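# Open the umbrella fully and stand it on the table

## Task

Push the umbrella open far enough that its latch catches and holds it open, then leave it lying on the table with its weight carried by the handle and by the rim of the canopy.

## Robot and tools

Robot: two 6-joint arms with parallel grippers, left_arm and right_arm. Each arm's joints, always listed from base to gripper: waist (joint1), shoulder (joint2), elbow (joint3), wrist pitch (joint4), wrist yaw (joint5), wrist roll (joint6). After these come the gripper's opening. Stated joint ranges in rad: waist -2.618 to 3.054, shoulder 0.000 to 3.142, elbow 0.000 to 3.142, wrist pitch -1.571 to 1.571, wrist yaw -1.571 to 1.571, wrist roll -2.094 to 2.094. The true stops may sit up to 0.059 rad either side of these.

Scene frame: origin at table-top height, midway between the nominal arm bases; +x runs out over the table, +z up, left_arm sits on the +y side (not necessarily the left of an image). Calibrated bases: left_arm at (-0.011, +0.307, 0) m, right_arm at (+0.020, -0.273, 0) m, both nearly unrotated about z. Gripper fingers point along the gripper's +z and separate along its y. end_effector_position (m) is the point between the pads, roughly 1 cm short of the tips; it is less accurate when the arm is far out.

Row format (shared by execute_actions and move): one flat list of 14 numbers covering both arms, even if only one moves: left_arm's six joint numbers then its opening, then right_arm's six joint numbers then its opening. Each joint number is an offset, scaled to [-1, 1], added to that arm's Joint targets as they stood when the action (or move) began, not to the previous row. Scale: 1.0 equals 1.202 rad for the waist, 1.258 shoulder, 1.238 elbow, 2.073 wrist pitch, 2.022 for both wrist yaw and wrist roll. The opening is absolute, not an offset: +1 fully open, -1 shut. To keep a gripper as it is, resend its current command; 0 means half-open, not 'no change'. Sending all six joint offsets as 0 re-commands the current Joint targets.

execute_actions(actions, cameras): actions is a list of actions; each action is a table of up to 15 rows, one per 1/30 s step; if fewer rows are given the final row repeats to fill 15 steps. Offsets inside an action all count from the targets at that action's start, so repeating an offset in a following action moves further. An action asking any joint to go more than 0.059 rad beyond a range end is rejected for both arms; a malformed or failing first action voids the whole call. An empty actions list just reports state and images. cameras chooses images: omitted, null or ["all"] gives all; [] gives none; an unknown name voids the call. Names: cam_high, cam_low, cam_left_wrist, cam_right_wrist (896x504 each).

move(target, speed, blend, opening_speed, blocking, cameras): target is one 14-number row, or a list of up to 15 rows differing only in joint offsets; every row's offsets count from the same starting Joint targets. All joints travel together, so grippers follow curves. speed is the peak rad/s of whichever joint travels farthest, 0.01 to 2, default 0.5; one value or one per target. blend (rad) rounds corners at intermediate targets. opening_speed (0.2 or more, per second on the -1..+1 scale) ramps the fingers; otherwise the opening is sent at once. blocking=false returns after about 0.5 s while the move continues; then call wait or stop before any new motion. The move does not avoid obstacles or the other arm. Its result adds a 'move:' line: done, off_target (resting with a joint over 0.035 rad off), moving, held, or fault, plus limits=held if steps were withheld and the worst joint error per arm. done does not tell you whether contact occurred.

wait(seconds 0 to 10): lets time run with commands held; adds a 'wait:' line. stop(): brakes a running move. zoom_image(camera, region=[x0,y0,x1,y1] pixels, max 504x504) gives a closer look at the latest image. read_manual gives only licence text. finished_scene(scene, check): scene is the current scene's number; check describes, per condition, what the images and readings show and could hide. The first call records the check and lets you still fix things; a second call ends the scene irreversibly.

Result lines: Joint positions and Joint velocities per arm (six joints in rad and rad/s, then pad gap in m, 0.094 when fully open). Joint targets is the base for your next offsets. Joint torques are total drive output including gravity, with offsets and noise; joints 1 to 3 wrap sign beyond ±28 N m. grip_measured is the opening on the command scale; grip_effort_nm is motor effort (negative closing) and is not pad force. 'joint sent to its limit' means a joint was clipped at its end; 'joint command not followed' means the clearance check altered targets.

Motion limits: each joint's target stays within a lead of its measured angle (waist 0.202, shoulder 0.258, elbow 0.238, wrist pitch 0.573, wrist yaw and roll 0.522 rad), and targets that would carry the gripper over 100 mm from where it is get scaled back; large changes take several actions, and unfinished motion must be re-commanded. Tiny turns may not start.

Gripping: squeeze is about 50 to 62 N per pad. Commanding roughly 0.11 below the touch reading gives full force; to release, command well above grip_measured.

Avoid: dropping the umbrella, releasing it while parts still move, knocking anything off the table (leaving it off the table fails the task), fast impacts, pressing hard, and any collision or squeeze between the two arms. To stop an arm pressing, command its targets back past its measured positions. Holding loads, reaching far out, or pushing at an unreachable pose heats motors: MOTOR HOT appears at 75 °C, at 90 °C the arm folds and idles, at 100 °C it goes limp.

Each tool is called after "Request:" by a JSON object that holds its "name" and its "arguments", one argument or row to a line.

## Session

Request:
{"name": "execute_actions", "arguments": {
  "actions": []
}}

Scene clock: 0.00 s.
left_arm: end_effector_position=(+0.5959, +0.4043, +0.2207) grip_measured=+1.000 grip_effort_nm=n/a end_effector_quat_wxyz=(+0.654, +0.378, +0.634, -0.163) | right_arm: end_effector_position=(+0.1480, -0.4587, +0.1654) grip_measured=+1.000 grip_effort_nm=n/a end_effector_quat_wxyz=(+0.072, +0.916, +0.386, -0.084)
Joint names: [waist, shoulder, elbow, wrist pitch, wrist yaw, wrist roll]
Joint positions: left_arm=[0.458 2.394 1.981 0.157 1.203 0.533 0.094] | right_arm=[-0.875 1.318 1.218 -1.393 0.208 1.528 0.094]
Joint velocities: left_arm=[0.007 0.002 0.002 0.007 -0.095 -0.007 0] | right_arm=[-0.002 -0.002 0.012 0.007 -0.037 0.037 0]
Joint torques (N m): no reading
Motor temperatures (°C): left_arm=[34 33 38 35 32 31 30] | right_arm=[34 33 33 34 33 34 34]
Heat: left arm: 38 °C; right arm: 34 °C.
Joint targets: left_arm=[0.458 2.391 1.986 0.144 1.208 0.531] | right_arm=[-0.875 1.313 1.224 -1.399 0.218 1.527]
Tool commands: left_gripper/opening=+1.0 right_gripper/opening=+1.0

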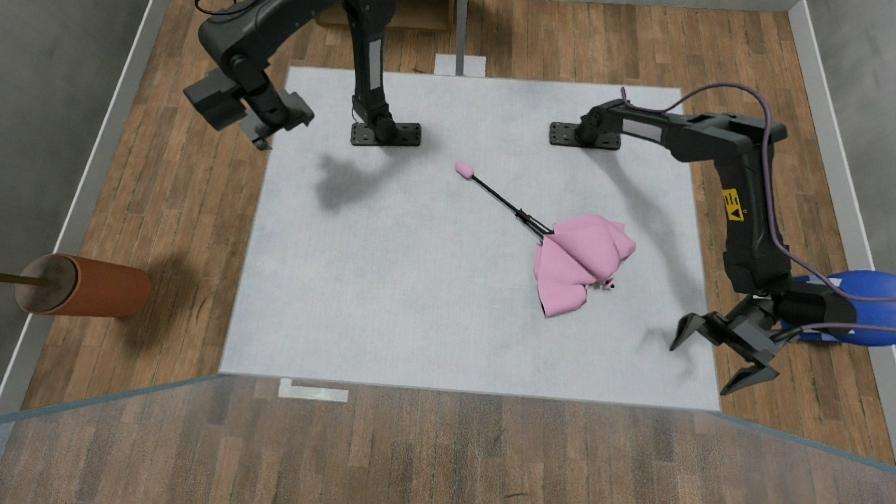

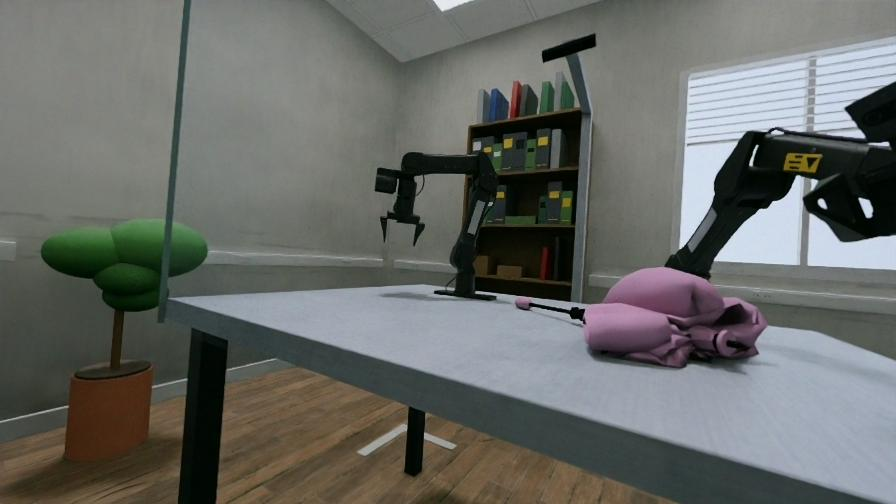

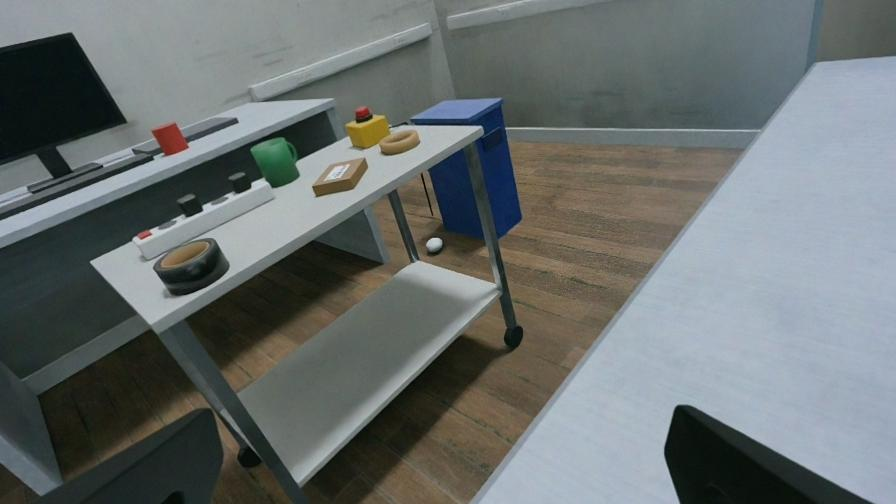

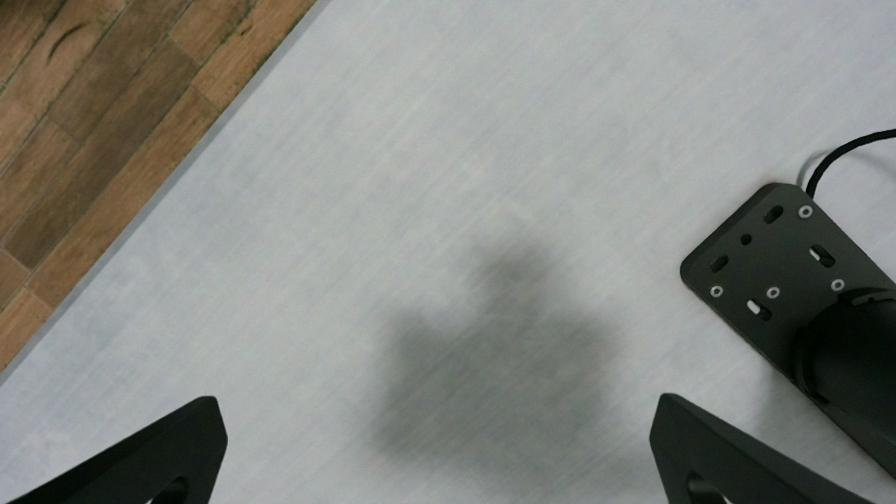

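Request:
{"name": "zoom_image", "arguments": {
  "camera": "cam_high",
  "region": [440, 150, 660, 330]
}}

Request:
{"name": "zoom_image", "arguments": {
  "camera": "cam_low",
  "region": [490, 250, 790, 380]
}}

Scaled by 2.291 from the camera's 896x504 image, which has a finer 1280x720 frame.

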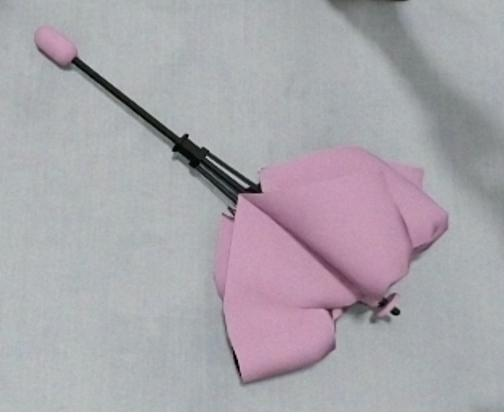

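Scaled by 1.680 from the camera's 896x504 image, which has a finer 1280x720 frame.

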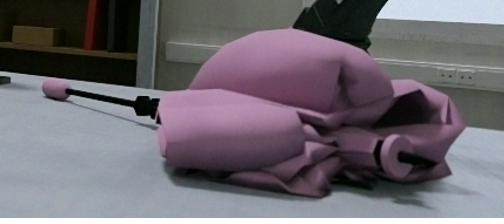

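Request:
{"name": "move", "arguments": {
  "target": [0,-0.98,-0.99,0.25,-0.4,-0.36,-0.6,0,0,0,0,0,0,1.0],
  "speed": 0.9,
  "cameras": ["cam_high"]
}}

Scene clock: 15.97 s.
left_arm: end_effector_position=(+0.3740, +0.4074, +0.3867) grip_measured=-0.599 grip_effort_nm=-0.071 end_effector_quat_wxyz=(+0.789, -0.028, +0.614, -0.028) | right_arm: end_effector_position=(+0.1480, -0.4587, +0.1654) grip_measured=+1.000 grip_effort_nm=-0.037 end_effector_quat_wxyz=(+0.072, +0.916, +0.386, -0.084)
Joint names: [waist, shoulder, elbow, wrist pitch, wrist yaw, wrist roll]
Joint positions: left_arm=[0.458 1.17 0.781 0.659 0.407 -0.19 0.019] | right_arm=[-0.875 1.318 1.218 -1.393 0.208 1.528 0.094]
Joint velocities: left_arm=[-0.022 -0.017 0.007 0.022 -0.066 -0.007 0] | right_arm=[-0.017 0.012 0.002 -0.022 0.066 -0.022 0]
Joint torques (N m): left_arm=[0.02 -4.15 6.13 2.19 -0.16 0] | right_arm=[0.01 -3.74 6.87 0.45 0.26 0.01]
Motor temperatures (°C): left_arm=[34 38 40 37 32 31 30] | right_arm=[34 33 34 34 33 34 34]
Heat: left arm: 40 °C; right arm: 34 °C.
Joint targets: left_arm=[0.458 1.158 0.760 0.662 0.399 -0.196] | right_arm=[-0.875 1.313 1.224 -1.399 0.218 1.527]
move: done
Images, in order (width x height): cam_high 896x504.

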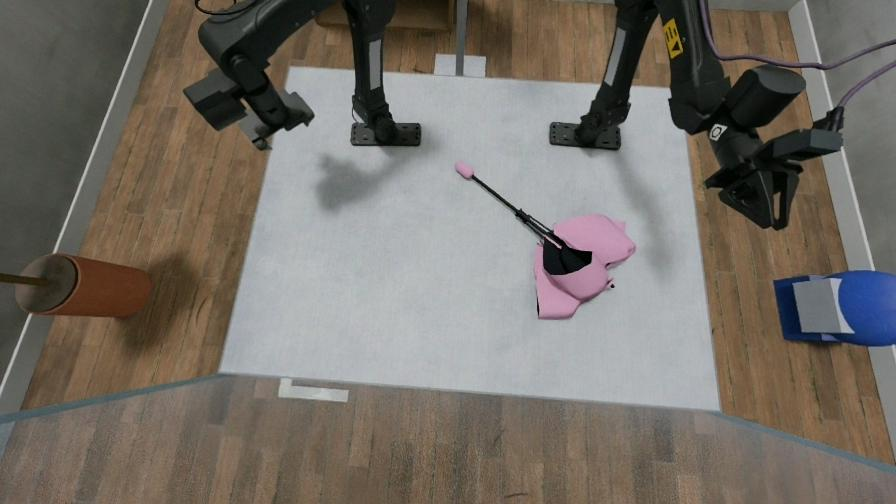

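Request:
{"name": "execute_actions", "arguments": {
  "actions": [],
  "cameras": ["cam_high", "cam_low"]
}}

Scene clock: 38.23 s.
left_arm: end_effector_position=(+0.3740, +0.4076, +0.3869) grip_measured=-0.599 grip_effort_nm=-0.085 end_effector_quat_wxyz=(+0.789, -0.029, +0.613, -0.028) | right_arm: end_effector_position=(+0.1480, -0.4587, +0.1654) grip_measured=+1.000 grip_effort_nm=-0.037 end_effector_quat_wxyz=(+0.072, +0.916, +0.386, -0.084)
Joint names: [waist, shoulder, elbow, wrist pitch, wrist yaw, wrist roll]
Joint positions: left_arm=[0.458 1.17 0.781 0.66 0.406 -0.191 0.019] | right_arm=[-0.875 1.318 1.218 -1.393 0.208 1.528 0.094]
Joint velocities: left_arm=[0.007 -0.002 0.012 -0.095 -0.037 -0.007 0] | right_arm=[0.007 -0.002 0.007 -0.051 -0.11 0.022 0]
Joint torques (N m): left_arm=[0.06 -4.15 6.15 2.17 -0.13 -0.03] | right_arm=[0.03 -3.75 6.93 0.46 0.27 0.01]
Motor temperatures (°C): left_arm=[34 35 40 40 32 31 30] | right_arm=[34 34 34 34 33 34 34]
Heat: left arm: 40 °C; right arm: 34 °C.
Joint targets: left_arm=[0.458 1.158 0.760 0.662 0.399 -0.197] | right_arm=[-0.875 1.313 1.224 -1.399 0.218 1.527]
Tool commands: left_gripper/opening=-0.6 right_gripper/opening=+1.0
Images, in order (width x height): cam_high 896x504, cam_low 896x504.

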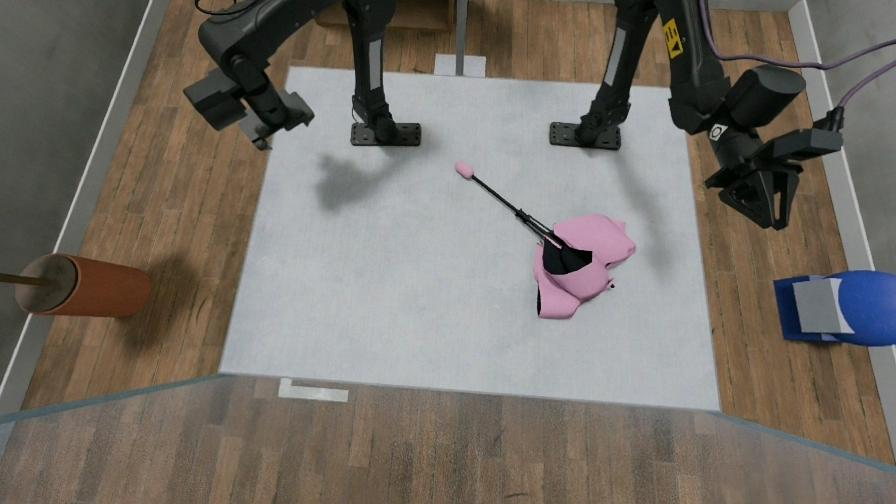

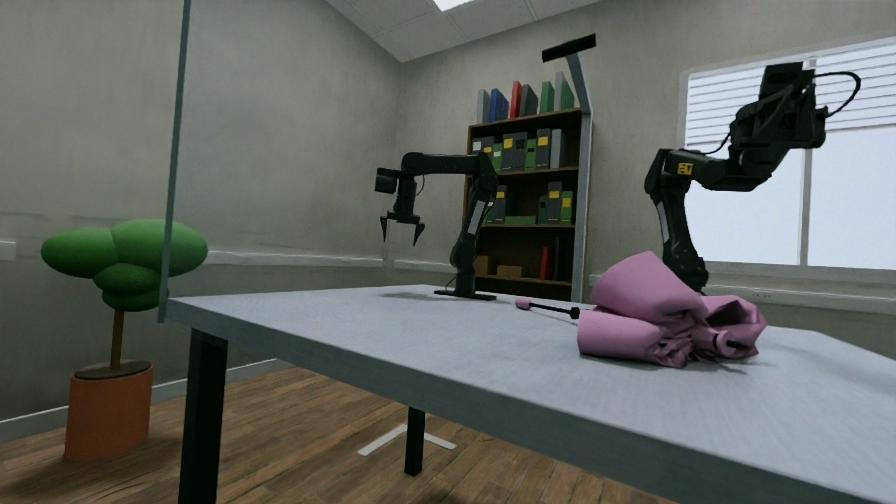

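Request:
{"name": "move", "arguments": {
  "target": [-0.9634, -0.2448, -0.4523, -0.0299, -0.2468, -0.6444, -0.6, 0, 0, 0, 0, 0, 0, -0.70],
  "speed": 1.0,
  "cameras": ["cam_high", "cam_low"]
}}

Scene clock: 56.27 s.
left_arm: end_effector_position=(+0.2469, +0.1034, +0.2108) grip_measured=-0.599 grip_effort_nm=-0.081 end_effector_quat_wxyz=(+0.338, -0.303, +0.653, -0.606) | right_arm: end_effector_position=(+0.1480, -0.4587, +0.1654) grip_measured=-0.698 grip_effort_nm=-0.139 end_effector_quat_wxyz=(+0.072, +0.916, +0.386, -0.084)
Joint names: [waist, shoulder, elbow, wrist pitch, wrist yaw, wrist roll]
Joint positions: left_arm=[-0.695 0.864 0.217 0.611 -0.093 -1.5 0.019] | right_arm=[-0.875 1.318 1.218 -1.393 0.208 1.528 0.014]
Joint velocities: left_arm=[-0.017 0.007 0.002 -0.007 -0.007 -0.022 -0.001] | right_arm=[-0.012 -0.012 0.012 0.022 -0.022 0.022 0]
Joint torques (N m): left_arm=[-0.46 -1.96 6.22 2.26 -0.09 0.06] | right_arm=[0.01 -3.79 6.89 0.43 0.26 0.01]
Motor temperatures (°C): left_arm=[34 35 40 41 32 31 30] | right_arm=[34 34 35 34 33 34 34]
Heat: left arm: 41 °C; right arm: 35 °C.
Joint targets: left_arm=[-0.700 0.850 0.200 0.600 -0.100 -1.500] | right_arm=[-0.875 1.313 1.224 -1.399 0.218 1.527]
move: done
Images, in order (width x height): cam_high 896x504, cam_low 896x504.

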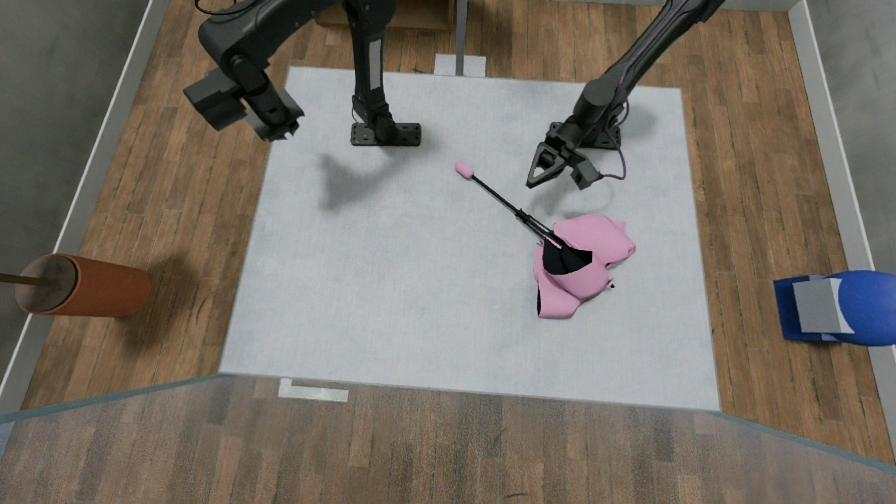

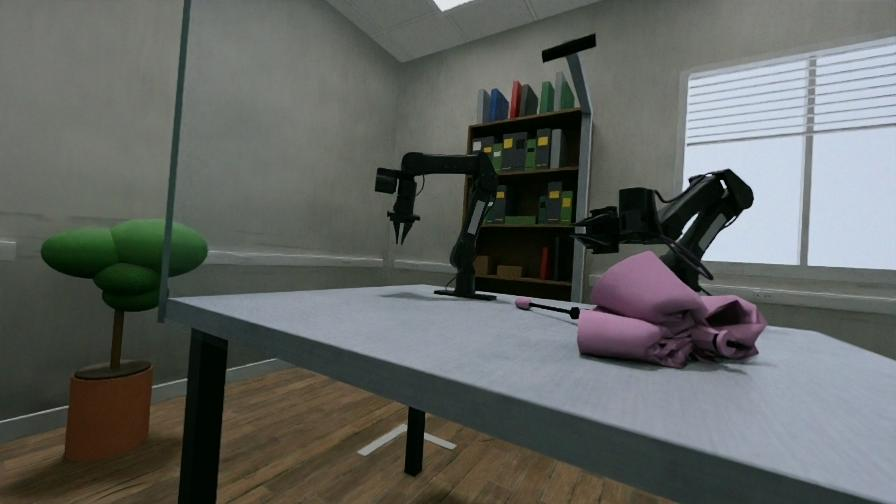

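Request:
{"name": "move", "arguments": {
  "target": [-0.5283, 0.0994, 0.2068, -0.4525, -0.1291, -0.272, -0.6, 0, 0, 0, 0, 0, 0, -0.70],
  "speed": 0.9,
  "cameras": ["cam_high", "cam_left_wrist"]
}}

Scene clock: 61.70 s.
left_arm: end_effector_position=(+0.1059, +0.0584, +0.0811) grip_measured=-0.599 grip_effort_nm=-0.081 end_effector_quat_wxyz=(+0.114, -0.370, +0.848, -0.362) | right_arm: end_effector_position=(+0.1480, -0.4587, +0.1654) grip_measured=-0.698 grip_effort_nm=-0.149 end_effector_quat_wxyz=(+0.072, +0.916, +0.386, -0.084)
Joint names: [waist, shoulder, elbow, wrist pitch, wrist yaw, wrist roll]
Joint positions: left_arm=[-1.33 0.971 0.427 -0.313 -0.344 -2.048 0.019] | right_arm=[-0.875 1.318 1.218 -1.393 0.208 1.528 0.014]
Joint velocities: left_arm=[0.007 -0.007 -0.002 0.037 0.066 0.022 0.001] | right_arm=[-0.007 0.007 -0.017 -0.037 -0.037 0.022 0]
Joint torques (N m): left_arm=[-0.49 -1.11 9.63 1.54 -0.33 0.05] | right_arm=[0.01 -3.74 6.93 0.46 0.26 0]
Motor temperatures (°C): left_arm=[34 34 40 41 32 31 30] | right_arm=[34 34 35 33 33 34 34]
Heat: left arm: 41 °C; right arm: 35 °C.
Joint targets: left_arm=[-1.335 0.975 0.456 -0.338 -0.361 -2.049] | right_arm=[-0.875 1.313 1.224 -1.399 0.218 1.527]
move: done
Images, in order (width x height): cam_high 896x504, cam_left_wrist 896x504.

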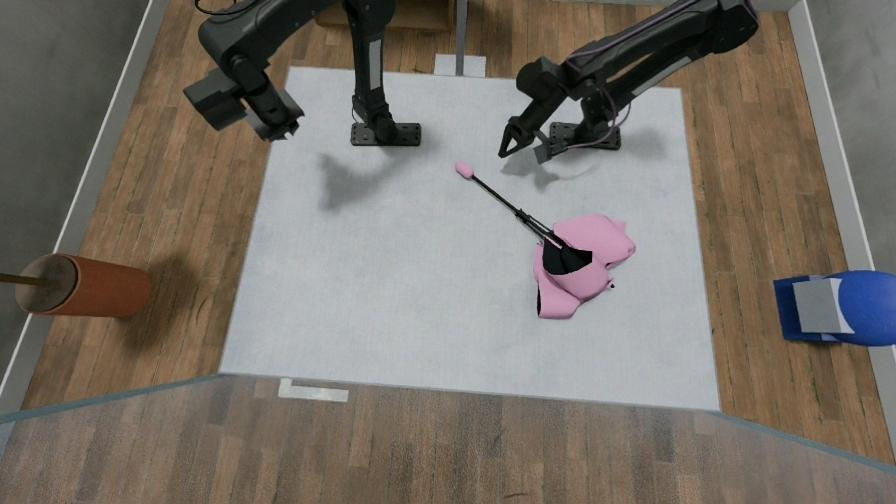

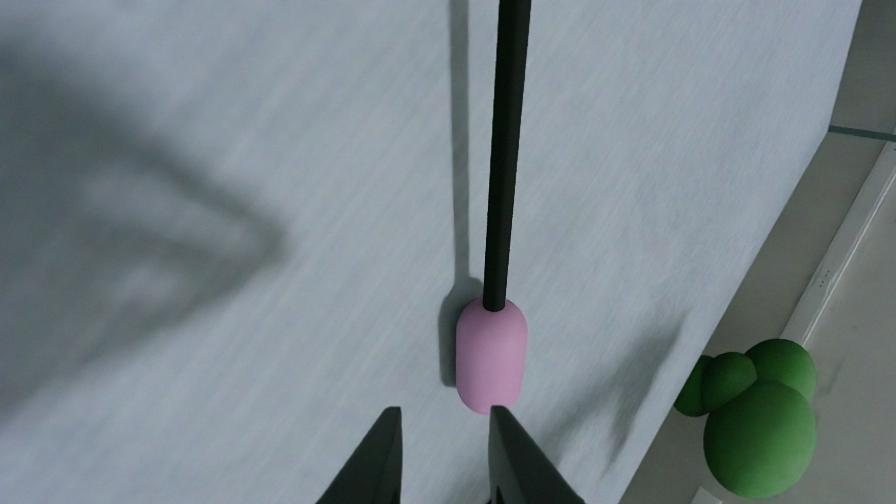

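Request:
{"name": "zoom_image", "arguments": {
  "camera": "cam_high",
  "region": [430, 110, 580, 250]
}}

Request:
{"name": "zoom_image", "arguments": {
  "camera": "cam_left_wrist",
  "region": [330, 200, 630, 500]
}}

Scaled by 3.360 from the camera's 896x504 image, which has a finer 1280x720 frame.

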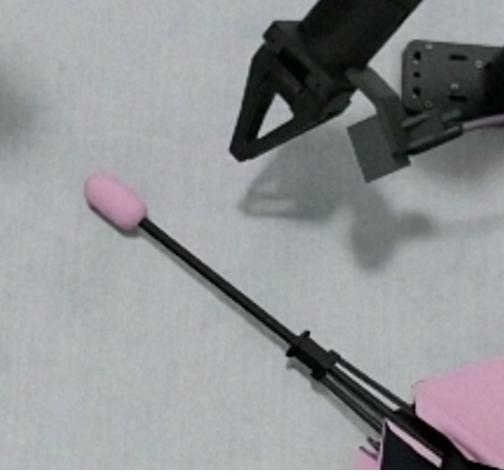

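Scaled by 1.680 from the camera's 896x504 image, which has a finer 1280x720 frame.

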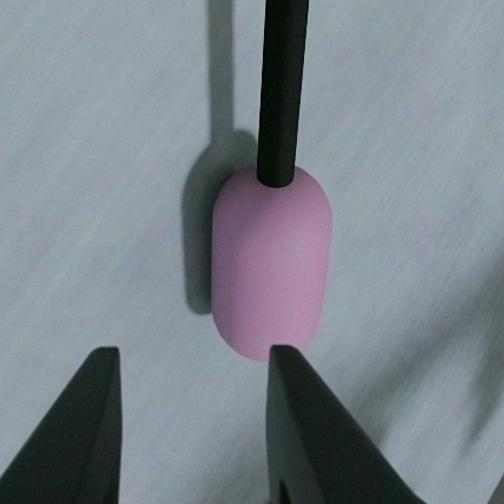

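Request:
{"name": "wait", "arguments": {
  "seconds": 0,
  "cameras": ["cam_low", "cam_left_wrist", "cam_high"]
}}

Request:
{"name": "zoom_image", "arguments": {
  "camera": "cam_low",
  "region": [500, 180, 760, 380]
}}

Scene clock: 92.83 s.
left_arm: end_effector_position=(+0.1060, +0.0586, +0.0810) grip_measured=-0.599 grip_effort_nm=-0.071 end_effector_quat_wxyz=(+0.115, -0.370, +0.848, -0.362) | right_arm: end_effector_position=(+0.1480, -0.4587, +0.1654) grip_measured=-0.698 grip_effort_nm=-0.144 end_effector_quat_wxyz=(+0.072, +0.916, +0.386, -0.084)
Joint names: [waist, shoulder, elbow, wrist pitch, wrist yaw, wrist roll]
Joint positions: left_arm=[-1.33 0.971 0.427 -0.314 -0.345 -2.048 0.019] | right_arm=[-0.875 1.318 1.218 -1.393 0.208 1.528 0.014]
Joint velocities: left_arm=[-0.007 -0.012 -0.027 -0.037 -0.007 -0.051 -0.001] | right_arm=[-0.002 -0.012 0.007 -0.037 0.051 0.037 0]
Joint torques (N m): left_arm=[-0.46 -1.13 9.62 1.56 -0.32 0.03] | right_arm=[0.03 -3.79 6.91 0.45 0.26 0.01]
Motor temperatures (°C): left_arm=[34 34 42 39 32 31 30] | right_arm=[34 34 35 33 33 34 34]
Heat: left arm: 42 °C; right arm: 35 °C.
Joint targets: left_arm=[-1.335 0.975 0.456 -0.338 -0.361 -2.050] | right_arm=[-0.875 1.313 1.224 -1.399 0.218 1.527]
Tool commands: left_gripper/opening=-0.6 right_gripper/opening=-0.7
Images, in order (width x height): cam_high 896x504, cam_low 896x504, cam_left_wrist 896x504.

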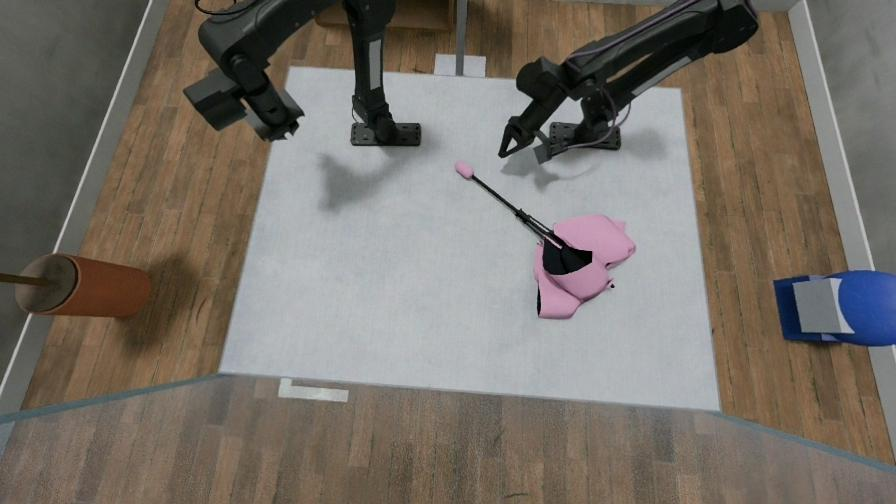

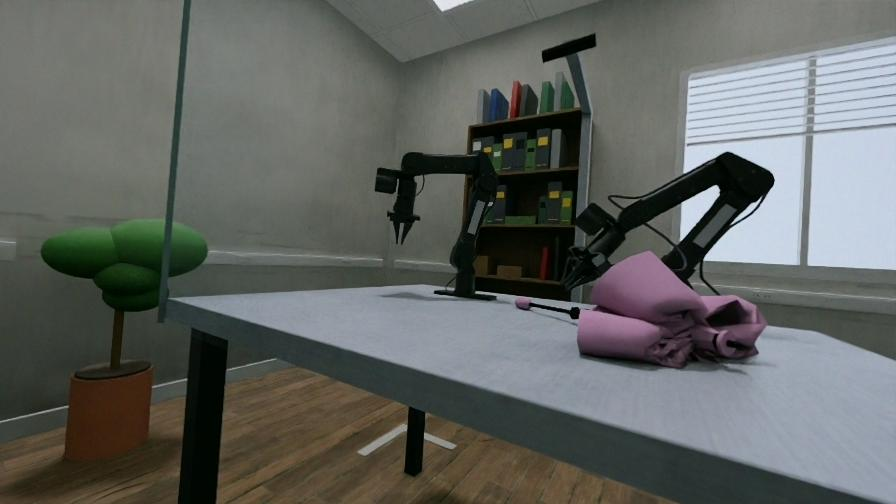

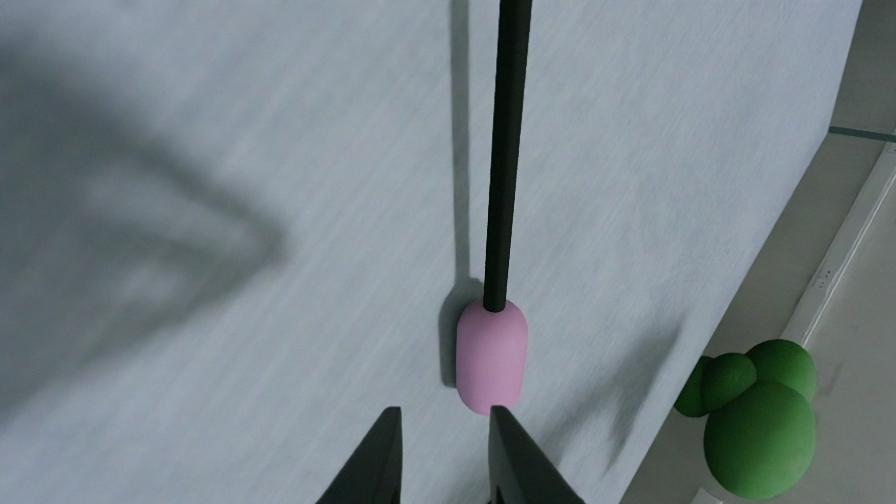

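Scaled by 1.938 from the camera's 896x504 image, which has a finer 1280x720 frame.

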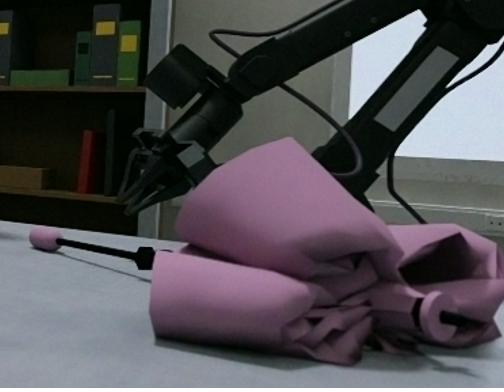

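Request:
{"name": "move", "arguments": {
  "target": [0.1060, 0.2077, 0.0250, 0.1486, 0.0530, 0.0476, -0.6, 0, 0, 0, 0, 0, 0, -0.70],
  "speed": 0.5,
  "cameras": ["cam_high", "cam_low", "cam_left_wrist"]
}}

Request:
{"name": "zoom_image", "arguments": {
  "camera": "cam_left_wrist",
  "region": [330, 200, 630, 500]
}}

Request:
{"name": "zoom_image", "arguments": {
  "camera": "cam_high",
  "region": [430, 110, 580, 250]
}}

Request:
{"name": "zoom_image", "arguments": {
  "camera": "cam_low",
  "region": [500, 240, 640, 340]
}}

Scene clock: 140.43 s.
left_arm: end_effector_position=(+0.1356, +0.0196, +0.0663) grip_measured=-0.599 grip_effort_nm=-0.085 end_effector_quat_wxyz=(+0.104, -0.370, +0.842, -0.378) | right_arm: end_effector_position=(+0.1480, -0.4587, +0.1654) grip_measured=-0.698 grip_effort_nm=-0.149 end_effector_quat_wxyz=(+0.072, +0.916, +0.386, -0.084)
Joint names: [waist, shoulder, elbow, wrist pitch, wrist yaw, wrist roll]
Joint positions: left_arm=[-1.214 1.229 0.459 -0.026 -0.252 -1.965 0.019] | right_arm=[-0.875 1.318 1.218 -1.393 0.208 1.528 0.014]
Joint velocities: left_arm=[-0.007 -0.007 -0.002 -0.066 -0.037 0.037 0] | right_arm=[0.007 -0.032 -0.007 -0.051 -0.081 0.022 -0.001]
Joint torques (N m): left_arm=[0.58 -2.43 9.06 1.86 -0.16 0.17] | right_arm=[0.02 -3.81 6.86 0.45 0.26 0.02]
Motor temperatures (°C): left_arm=[34 34 42 39 32 31 30] | right_arm=[34 34 35 33 33 34 34]
Heat: left arm: 42 °C; right arm: 35 °C.
Joint targets: left_arm=[-1.208 1.237 0.487 -0.030 -0.254 -1.953] | right_arm=[-0.875 1.313 1.224 -1.399 0.218 1.527]
move: done
Images, in order (width x height): cam_high 896x504, cam_low 896x504, cam_left_wrist 896x504.

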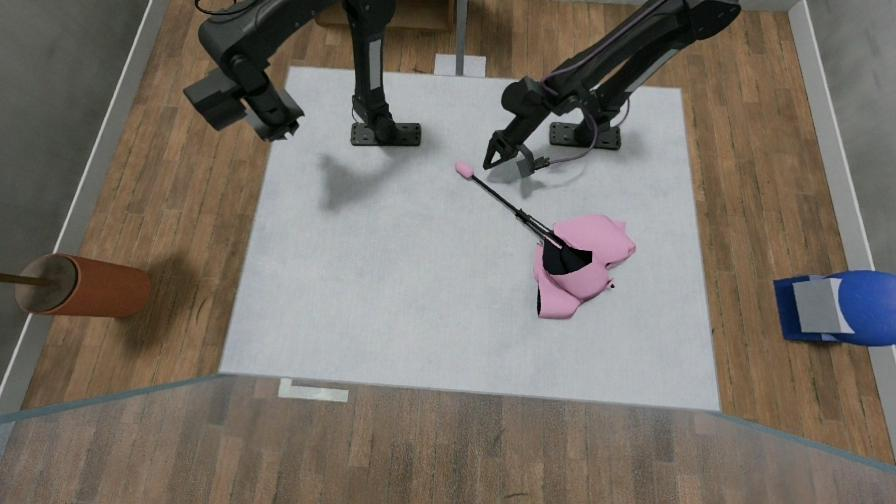

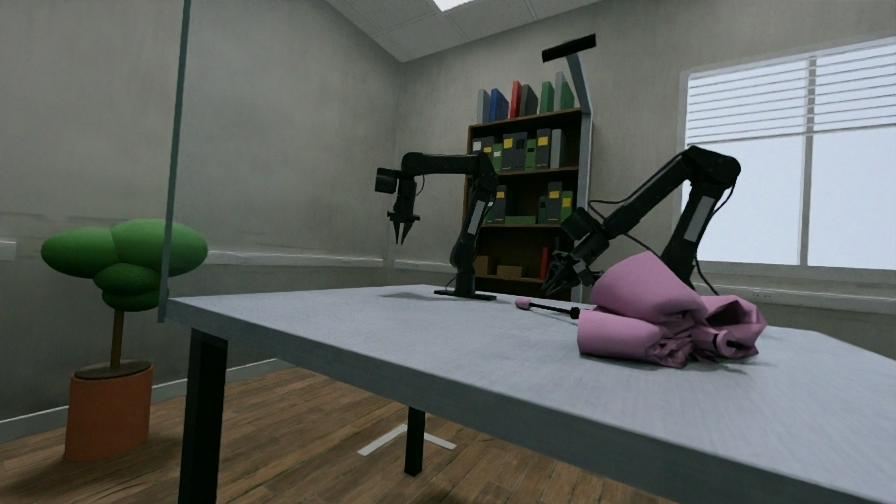

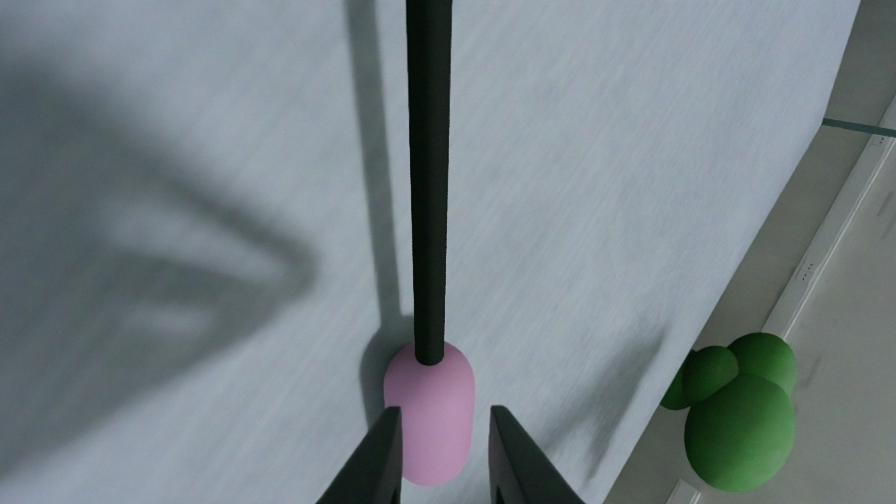

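Scaled by 1.680 from the camera's 896x504 image, which has a finer 1280x720 frame.

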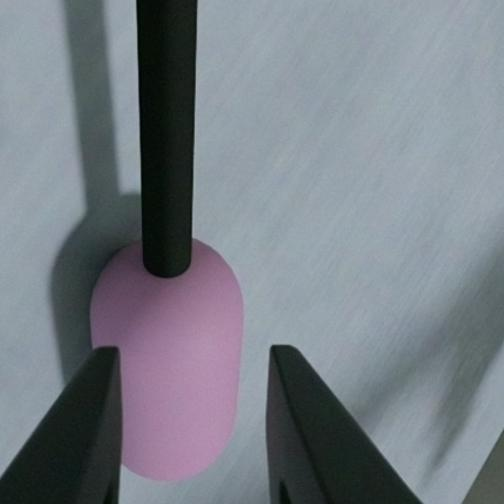

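Scaled by 3.360 from the camera's 896x504 image, which has a finer 1280x720 frame.

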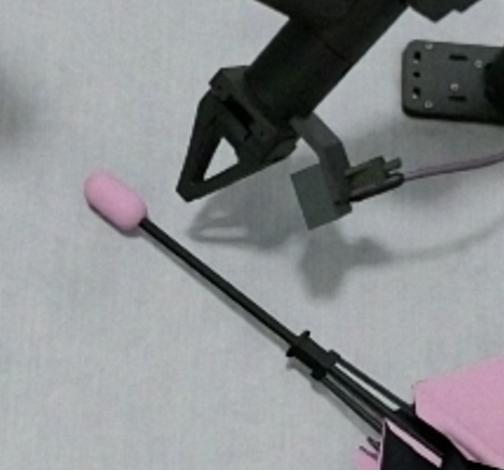

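Scaled by 3.600 from the camera's 896x504 image, which has a finer 1280x720 frame.

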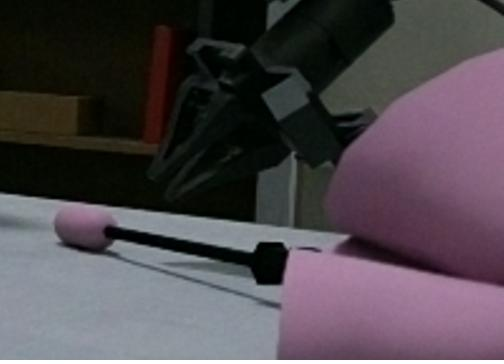

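Request:
{"name": "move", "arguments": {
  "target": [0.0075, 0.1526, 0.0113, 0.0868, 0.0035, 0.003, -0.65, 0, 0, 0, 0, 0, 0, -0.70],
  "speed": 0.4,
  "cameras": ["cam_high", "cam_low", "cam_left_wrist"]
}}

Request:
{"name": "zoom_image", "arguments": {
  "camera": "cam_left_wrist",
  "region": [330, 200, 630, 500]
}}

Request:
{"name": "zoom_image", "arguments": {
  "camera": "cam_low",
  "region": [500, 240, 640, 340]
}}

Scene clock: 182.23 s.
left_arm: end_effector_position=(+0.1447, -0.0027, +0.0436) grip_measured=-0.649 grip_effort_nm=-0.085 end_effector_quat_wxyz=(+0.103, -0.369, +0.842, -0.380) | right_arm: end_effector_position=(+0.1480, -0.4587, +0.1654) grip_measured=-0.698 grip_effort_nm=-0.149 end_effector_quat_wxyz=(+0.072, +0.916, +0.386, -0.084)
Joint names: [waist, shoulder, elbow, wrist pitch, wrist yaw, wrist roll]
Joint positions: left_arm=[-1.206 1.418 0.475 0.154 -0.245 -1.958 0.017] | right_arm=[-0.875 1.318 1.218 -1.393 0.208 1.528 0.014]
Joint velocities: left_arm=[-0.002 0.002 -0.022 0.037 -0.095 0.022 -0.001] | right_arm=[0.002 0.012 0.002 -0.007 -0.051 0.051 0]
Joint torques (N m): left_arm=[0.69 -3.28 8.39 1.86 -0.15 0.17] | right_arm=[0.06 -3.78 6.86 0.45 0.25 0.02]
Motor temperatures (°C): left_arm=[34 34 41 41 32 31 30] | right_arm=[34 34 35 33 33 34 34]
Heat: left arm: 41 °C; right arm: 35 °C.
Joint targets: left_arm=[-1.199 1.428 0.501 0.150 -0.247 -1.947] | right_arm=[-0.875 1.313 1.224 -1.399 0.218 1.527]
move: done
Images, in order (width x height): cam_high 896x504, cam_low 896x504, cam_left_wrist 896x504.

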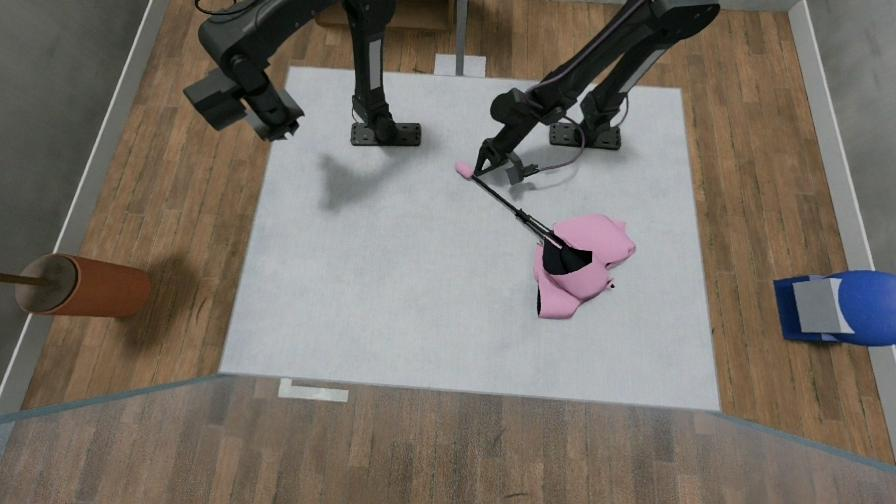

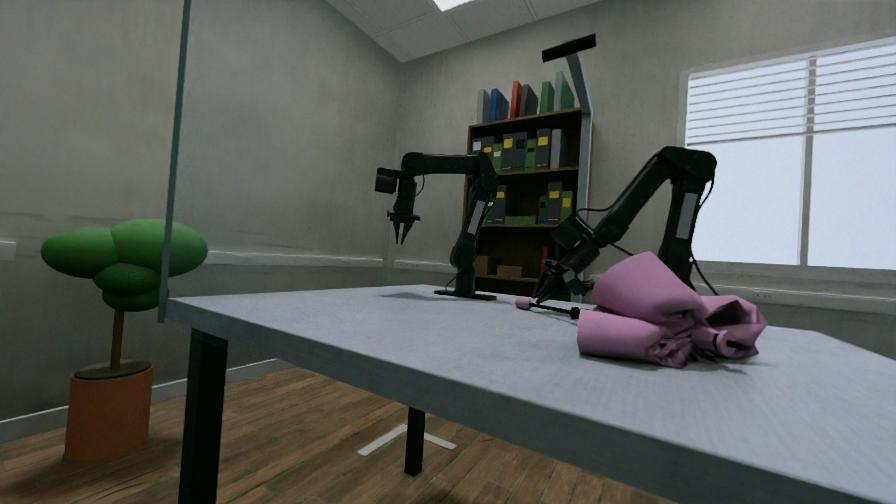

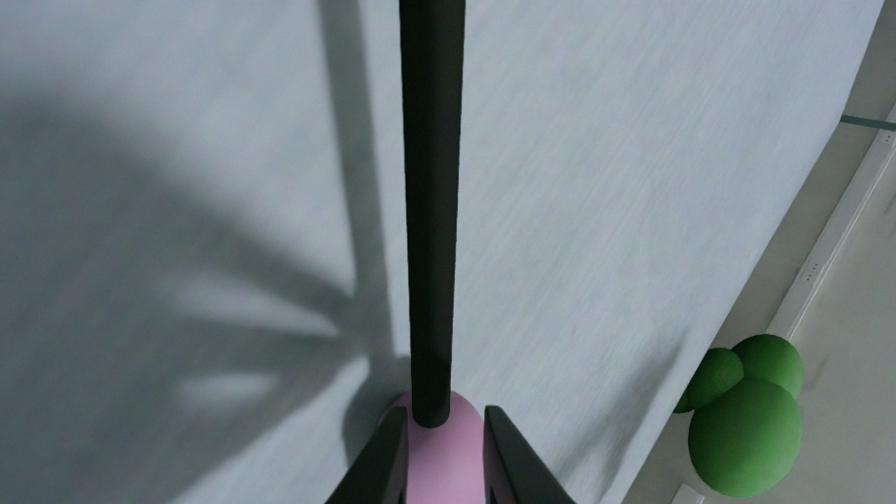

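Scaled by 1.680 from the camera's 896x504 image, which has a finer 1280x720 frame.

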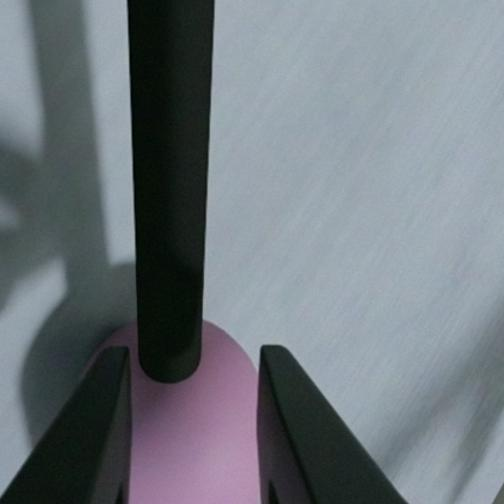

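Scaled by 3.600 from the camera's 896x504 image, which has a finer 1280x720 frame.

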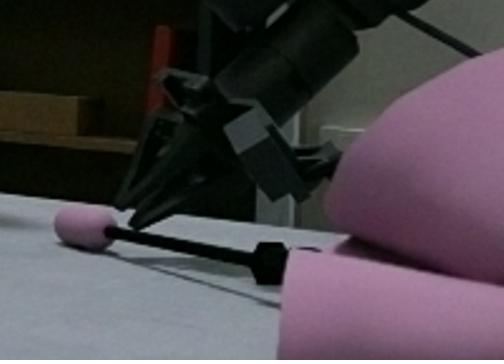

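Request:
{"name": "move", "arguments": {
  "target": [0.0208, 0.1113, 0.0145, 0.0603, 0.0099, 0.0094, -0.65, 0, 0, 0, 0, 0, 0, -0.70],
  "speed": 0.3,
  "cameras": ["cam_low", "cam_left_wrist"]
}}

Request:
{"name": "zoom_image", "arguments": {
  "camera": "cam_left_wrist",
  "region": [330, 200, 630, 500]
}}

Request:
{"name": "zoom_image", "arguments": {
  "camera": "cam_low",
  "region": [500, 240, 640, 340]
}}

Scene clock: 200.07 s.
left_arm: end_effector_position=(+0.1558, -0.0150, +0.0251) grip_measured=-0.649 grip_effort_nm=-0.081 end_effector_quat_wxyz=(+0.104, -0.370, +0.842, -0.379) | right_arm: end_effector_position=(+0.1480, -0.4587, +0.1654) grip_measured=-0.698 grip_effort_nm=-0.149 end_effector_quat_wxyz=(+0.072, +0.916, +0.386, -0.084)
Joint names: [waist, shoulder, elbow, wrist pitch, wrist yaw, wrist roll]
Joint positions: left_arm=[-1.181 1.555 0.496 0.27 -0.228 -1.939 0.017] | right_arm=[-0.875 1.318 1.218 -1.393 0.208 1.528 0.014]
Joint velocities: left_arm=[0.002 0.002 0.007 0.037 0.081 -0.007 0] | right_arm=[0.007 0.017 0.002 -0.037 0.051 0.051 0]
Joint torques (N m): left_arm=[0.59 -3.77 7.62 1.95 -0.11 0.17] | right_arm=[0.03 -3.77 6.9 0.45 0.26 0.01]
Motor temperatures (°C): left_arm=[34 34 41 42 32 31 30] | right_arm=[34 34 35 33 33 34 34]
Heat: left arm: 42 °C; right arm: 35 °C.
Joint targets: left_arm=[-1.174 1.569 0.519 0.275 -0.227 -1.928] | right_arm=[-0.875 1.313 1.224 -1.399 0.218 1.527]
move: done
Images, in order (width x height): cam_low 896x504, cam_left_wrist 896x504.

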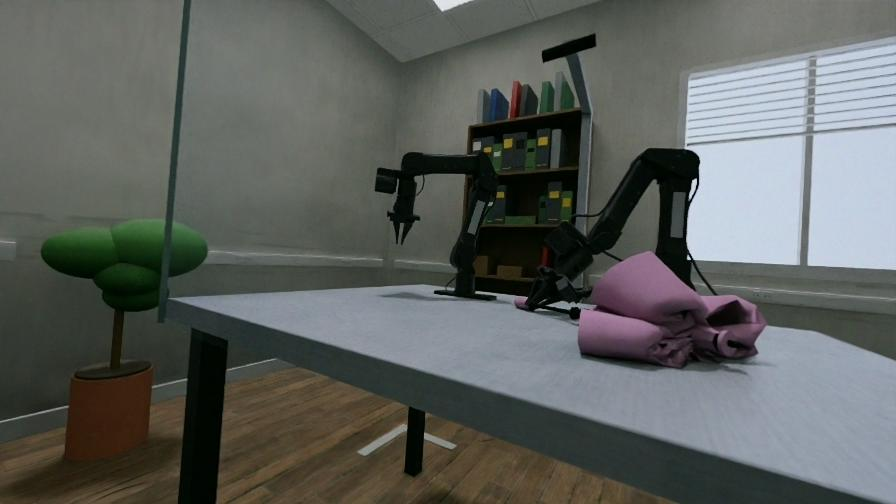

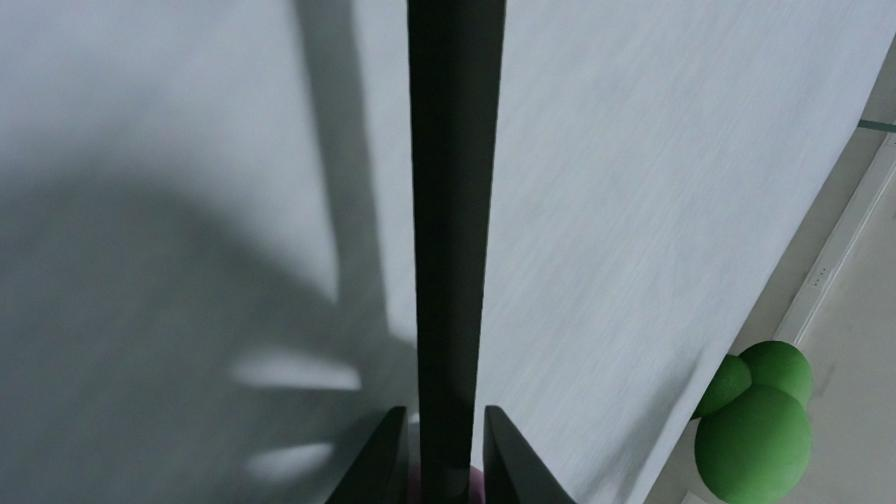

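Scaled by 1.680 from the camera's 896x504 image, which has a finer 1280x720 frame.

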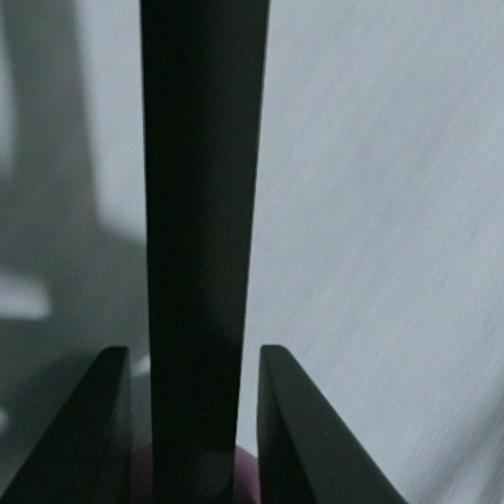

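Scaled by 3.600 from the camera's 896x504 image, which has a finer 1280x720 frame.

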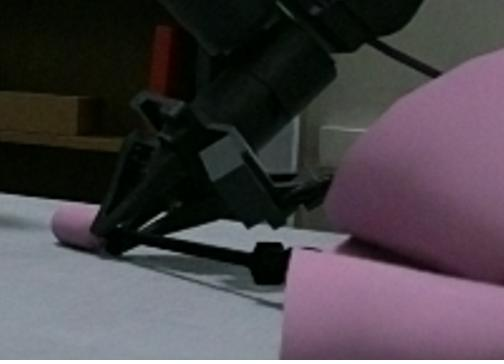

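Request:
{"name": "move", "arguments": {
  "target": [0, 0, 0, 0, 0, 0, -1.0, 0, 0, 0, 0, 0, 0, -0.70],
  "opening_speed": 0.6,
  "cameras": ["cam_left_wrist"]
}}

Scene clock: 203.23 s.
left_arm: end_effector_position=(+0.1558, -0.0155, +0.0255) grip_measured=-0.846 grip_effort_nm=-1.033 end_effector_quat_wxyz=(+0.105, -0.367, +0.843, -0.380) | right_arm: end_effector_position=(+0.1480, -0.4587, +0.1654) grip_measured=-0.698 grip_effort_nm=-0.139 end_effector_quat_wxyz=(+0.072, +0.916, +0.386, -0.084)
Joint names: [waist, shoulder, elbow, wrist pitch, wrist yaw, wrist roll]
Joint positions: left_arm=[-1.181 1.555 0.496 0.273 -0.227 -1.934 0.007] | right_arm=[-0.875 1.318 1.218 -1.393 0.208 1.528 0.014]
Joint velocities: left_arm=[0.017 -0.017 0.017 -0.007 0.081 0.022 0] | right_arm=[0.002 -0.032 0.002 -0.066 0.007 -0.037 0.001]
Joint torques (N m): left_arm=[0.61 -3.75 7.62 1.94 -0.11 0.11] | right_arm=[0.01 -3.74 6.94 0.46 0.24 0.01]
Motor temperatures (°C): left_arm=[34 34 41 42 32 31 30] | right_arm=[34 34 35 33 33 34 34]
Heat: left arm: 42 °C; right arm: 35 °C.
Joint targets: left_arm=[-1.174 1.569 0.519 0.275 -0.227 -1.928] | right_arm=[-0.875 1.313 1.224 -1.399 0.218 1.527]
move: done
Images, in order (width x height): cam_left_wrist 896x504.

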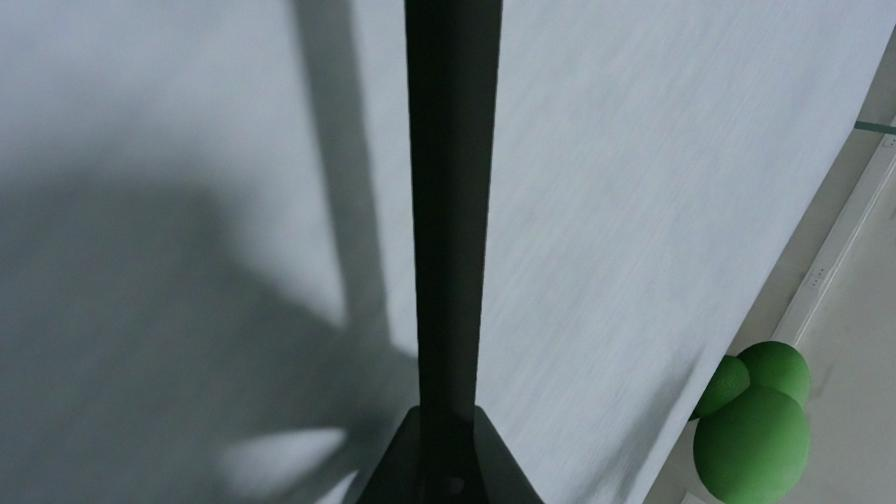

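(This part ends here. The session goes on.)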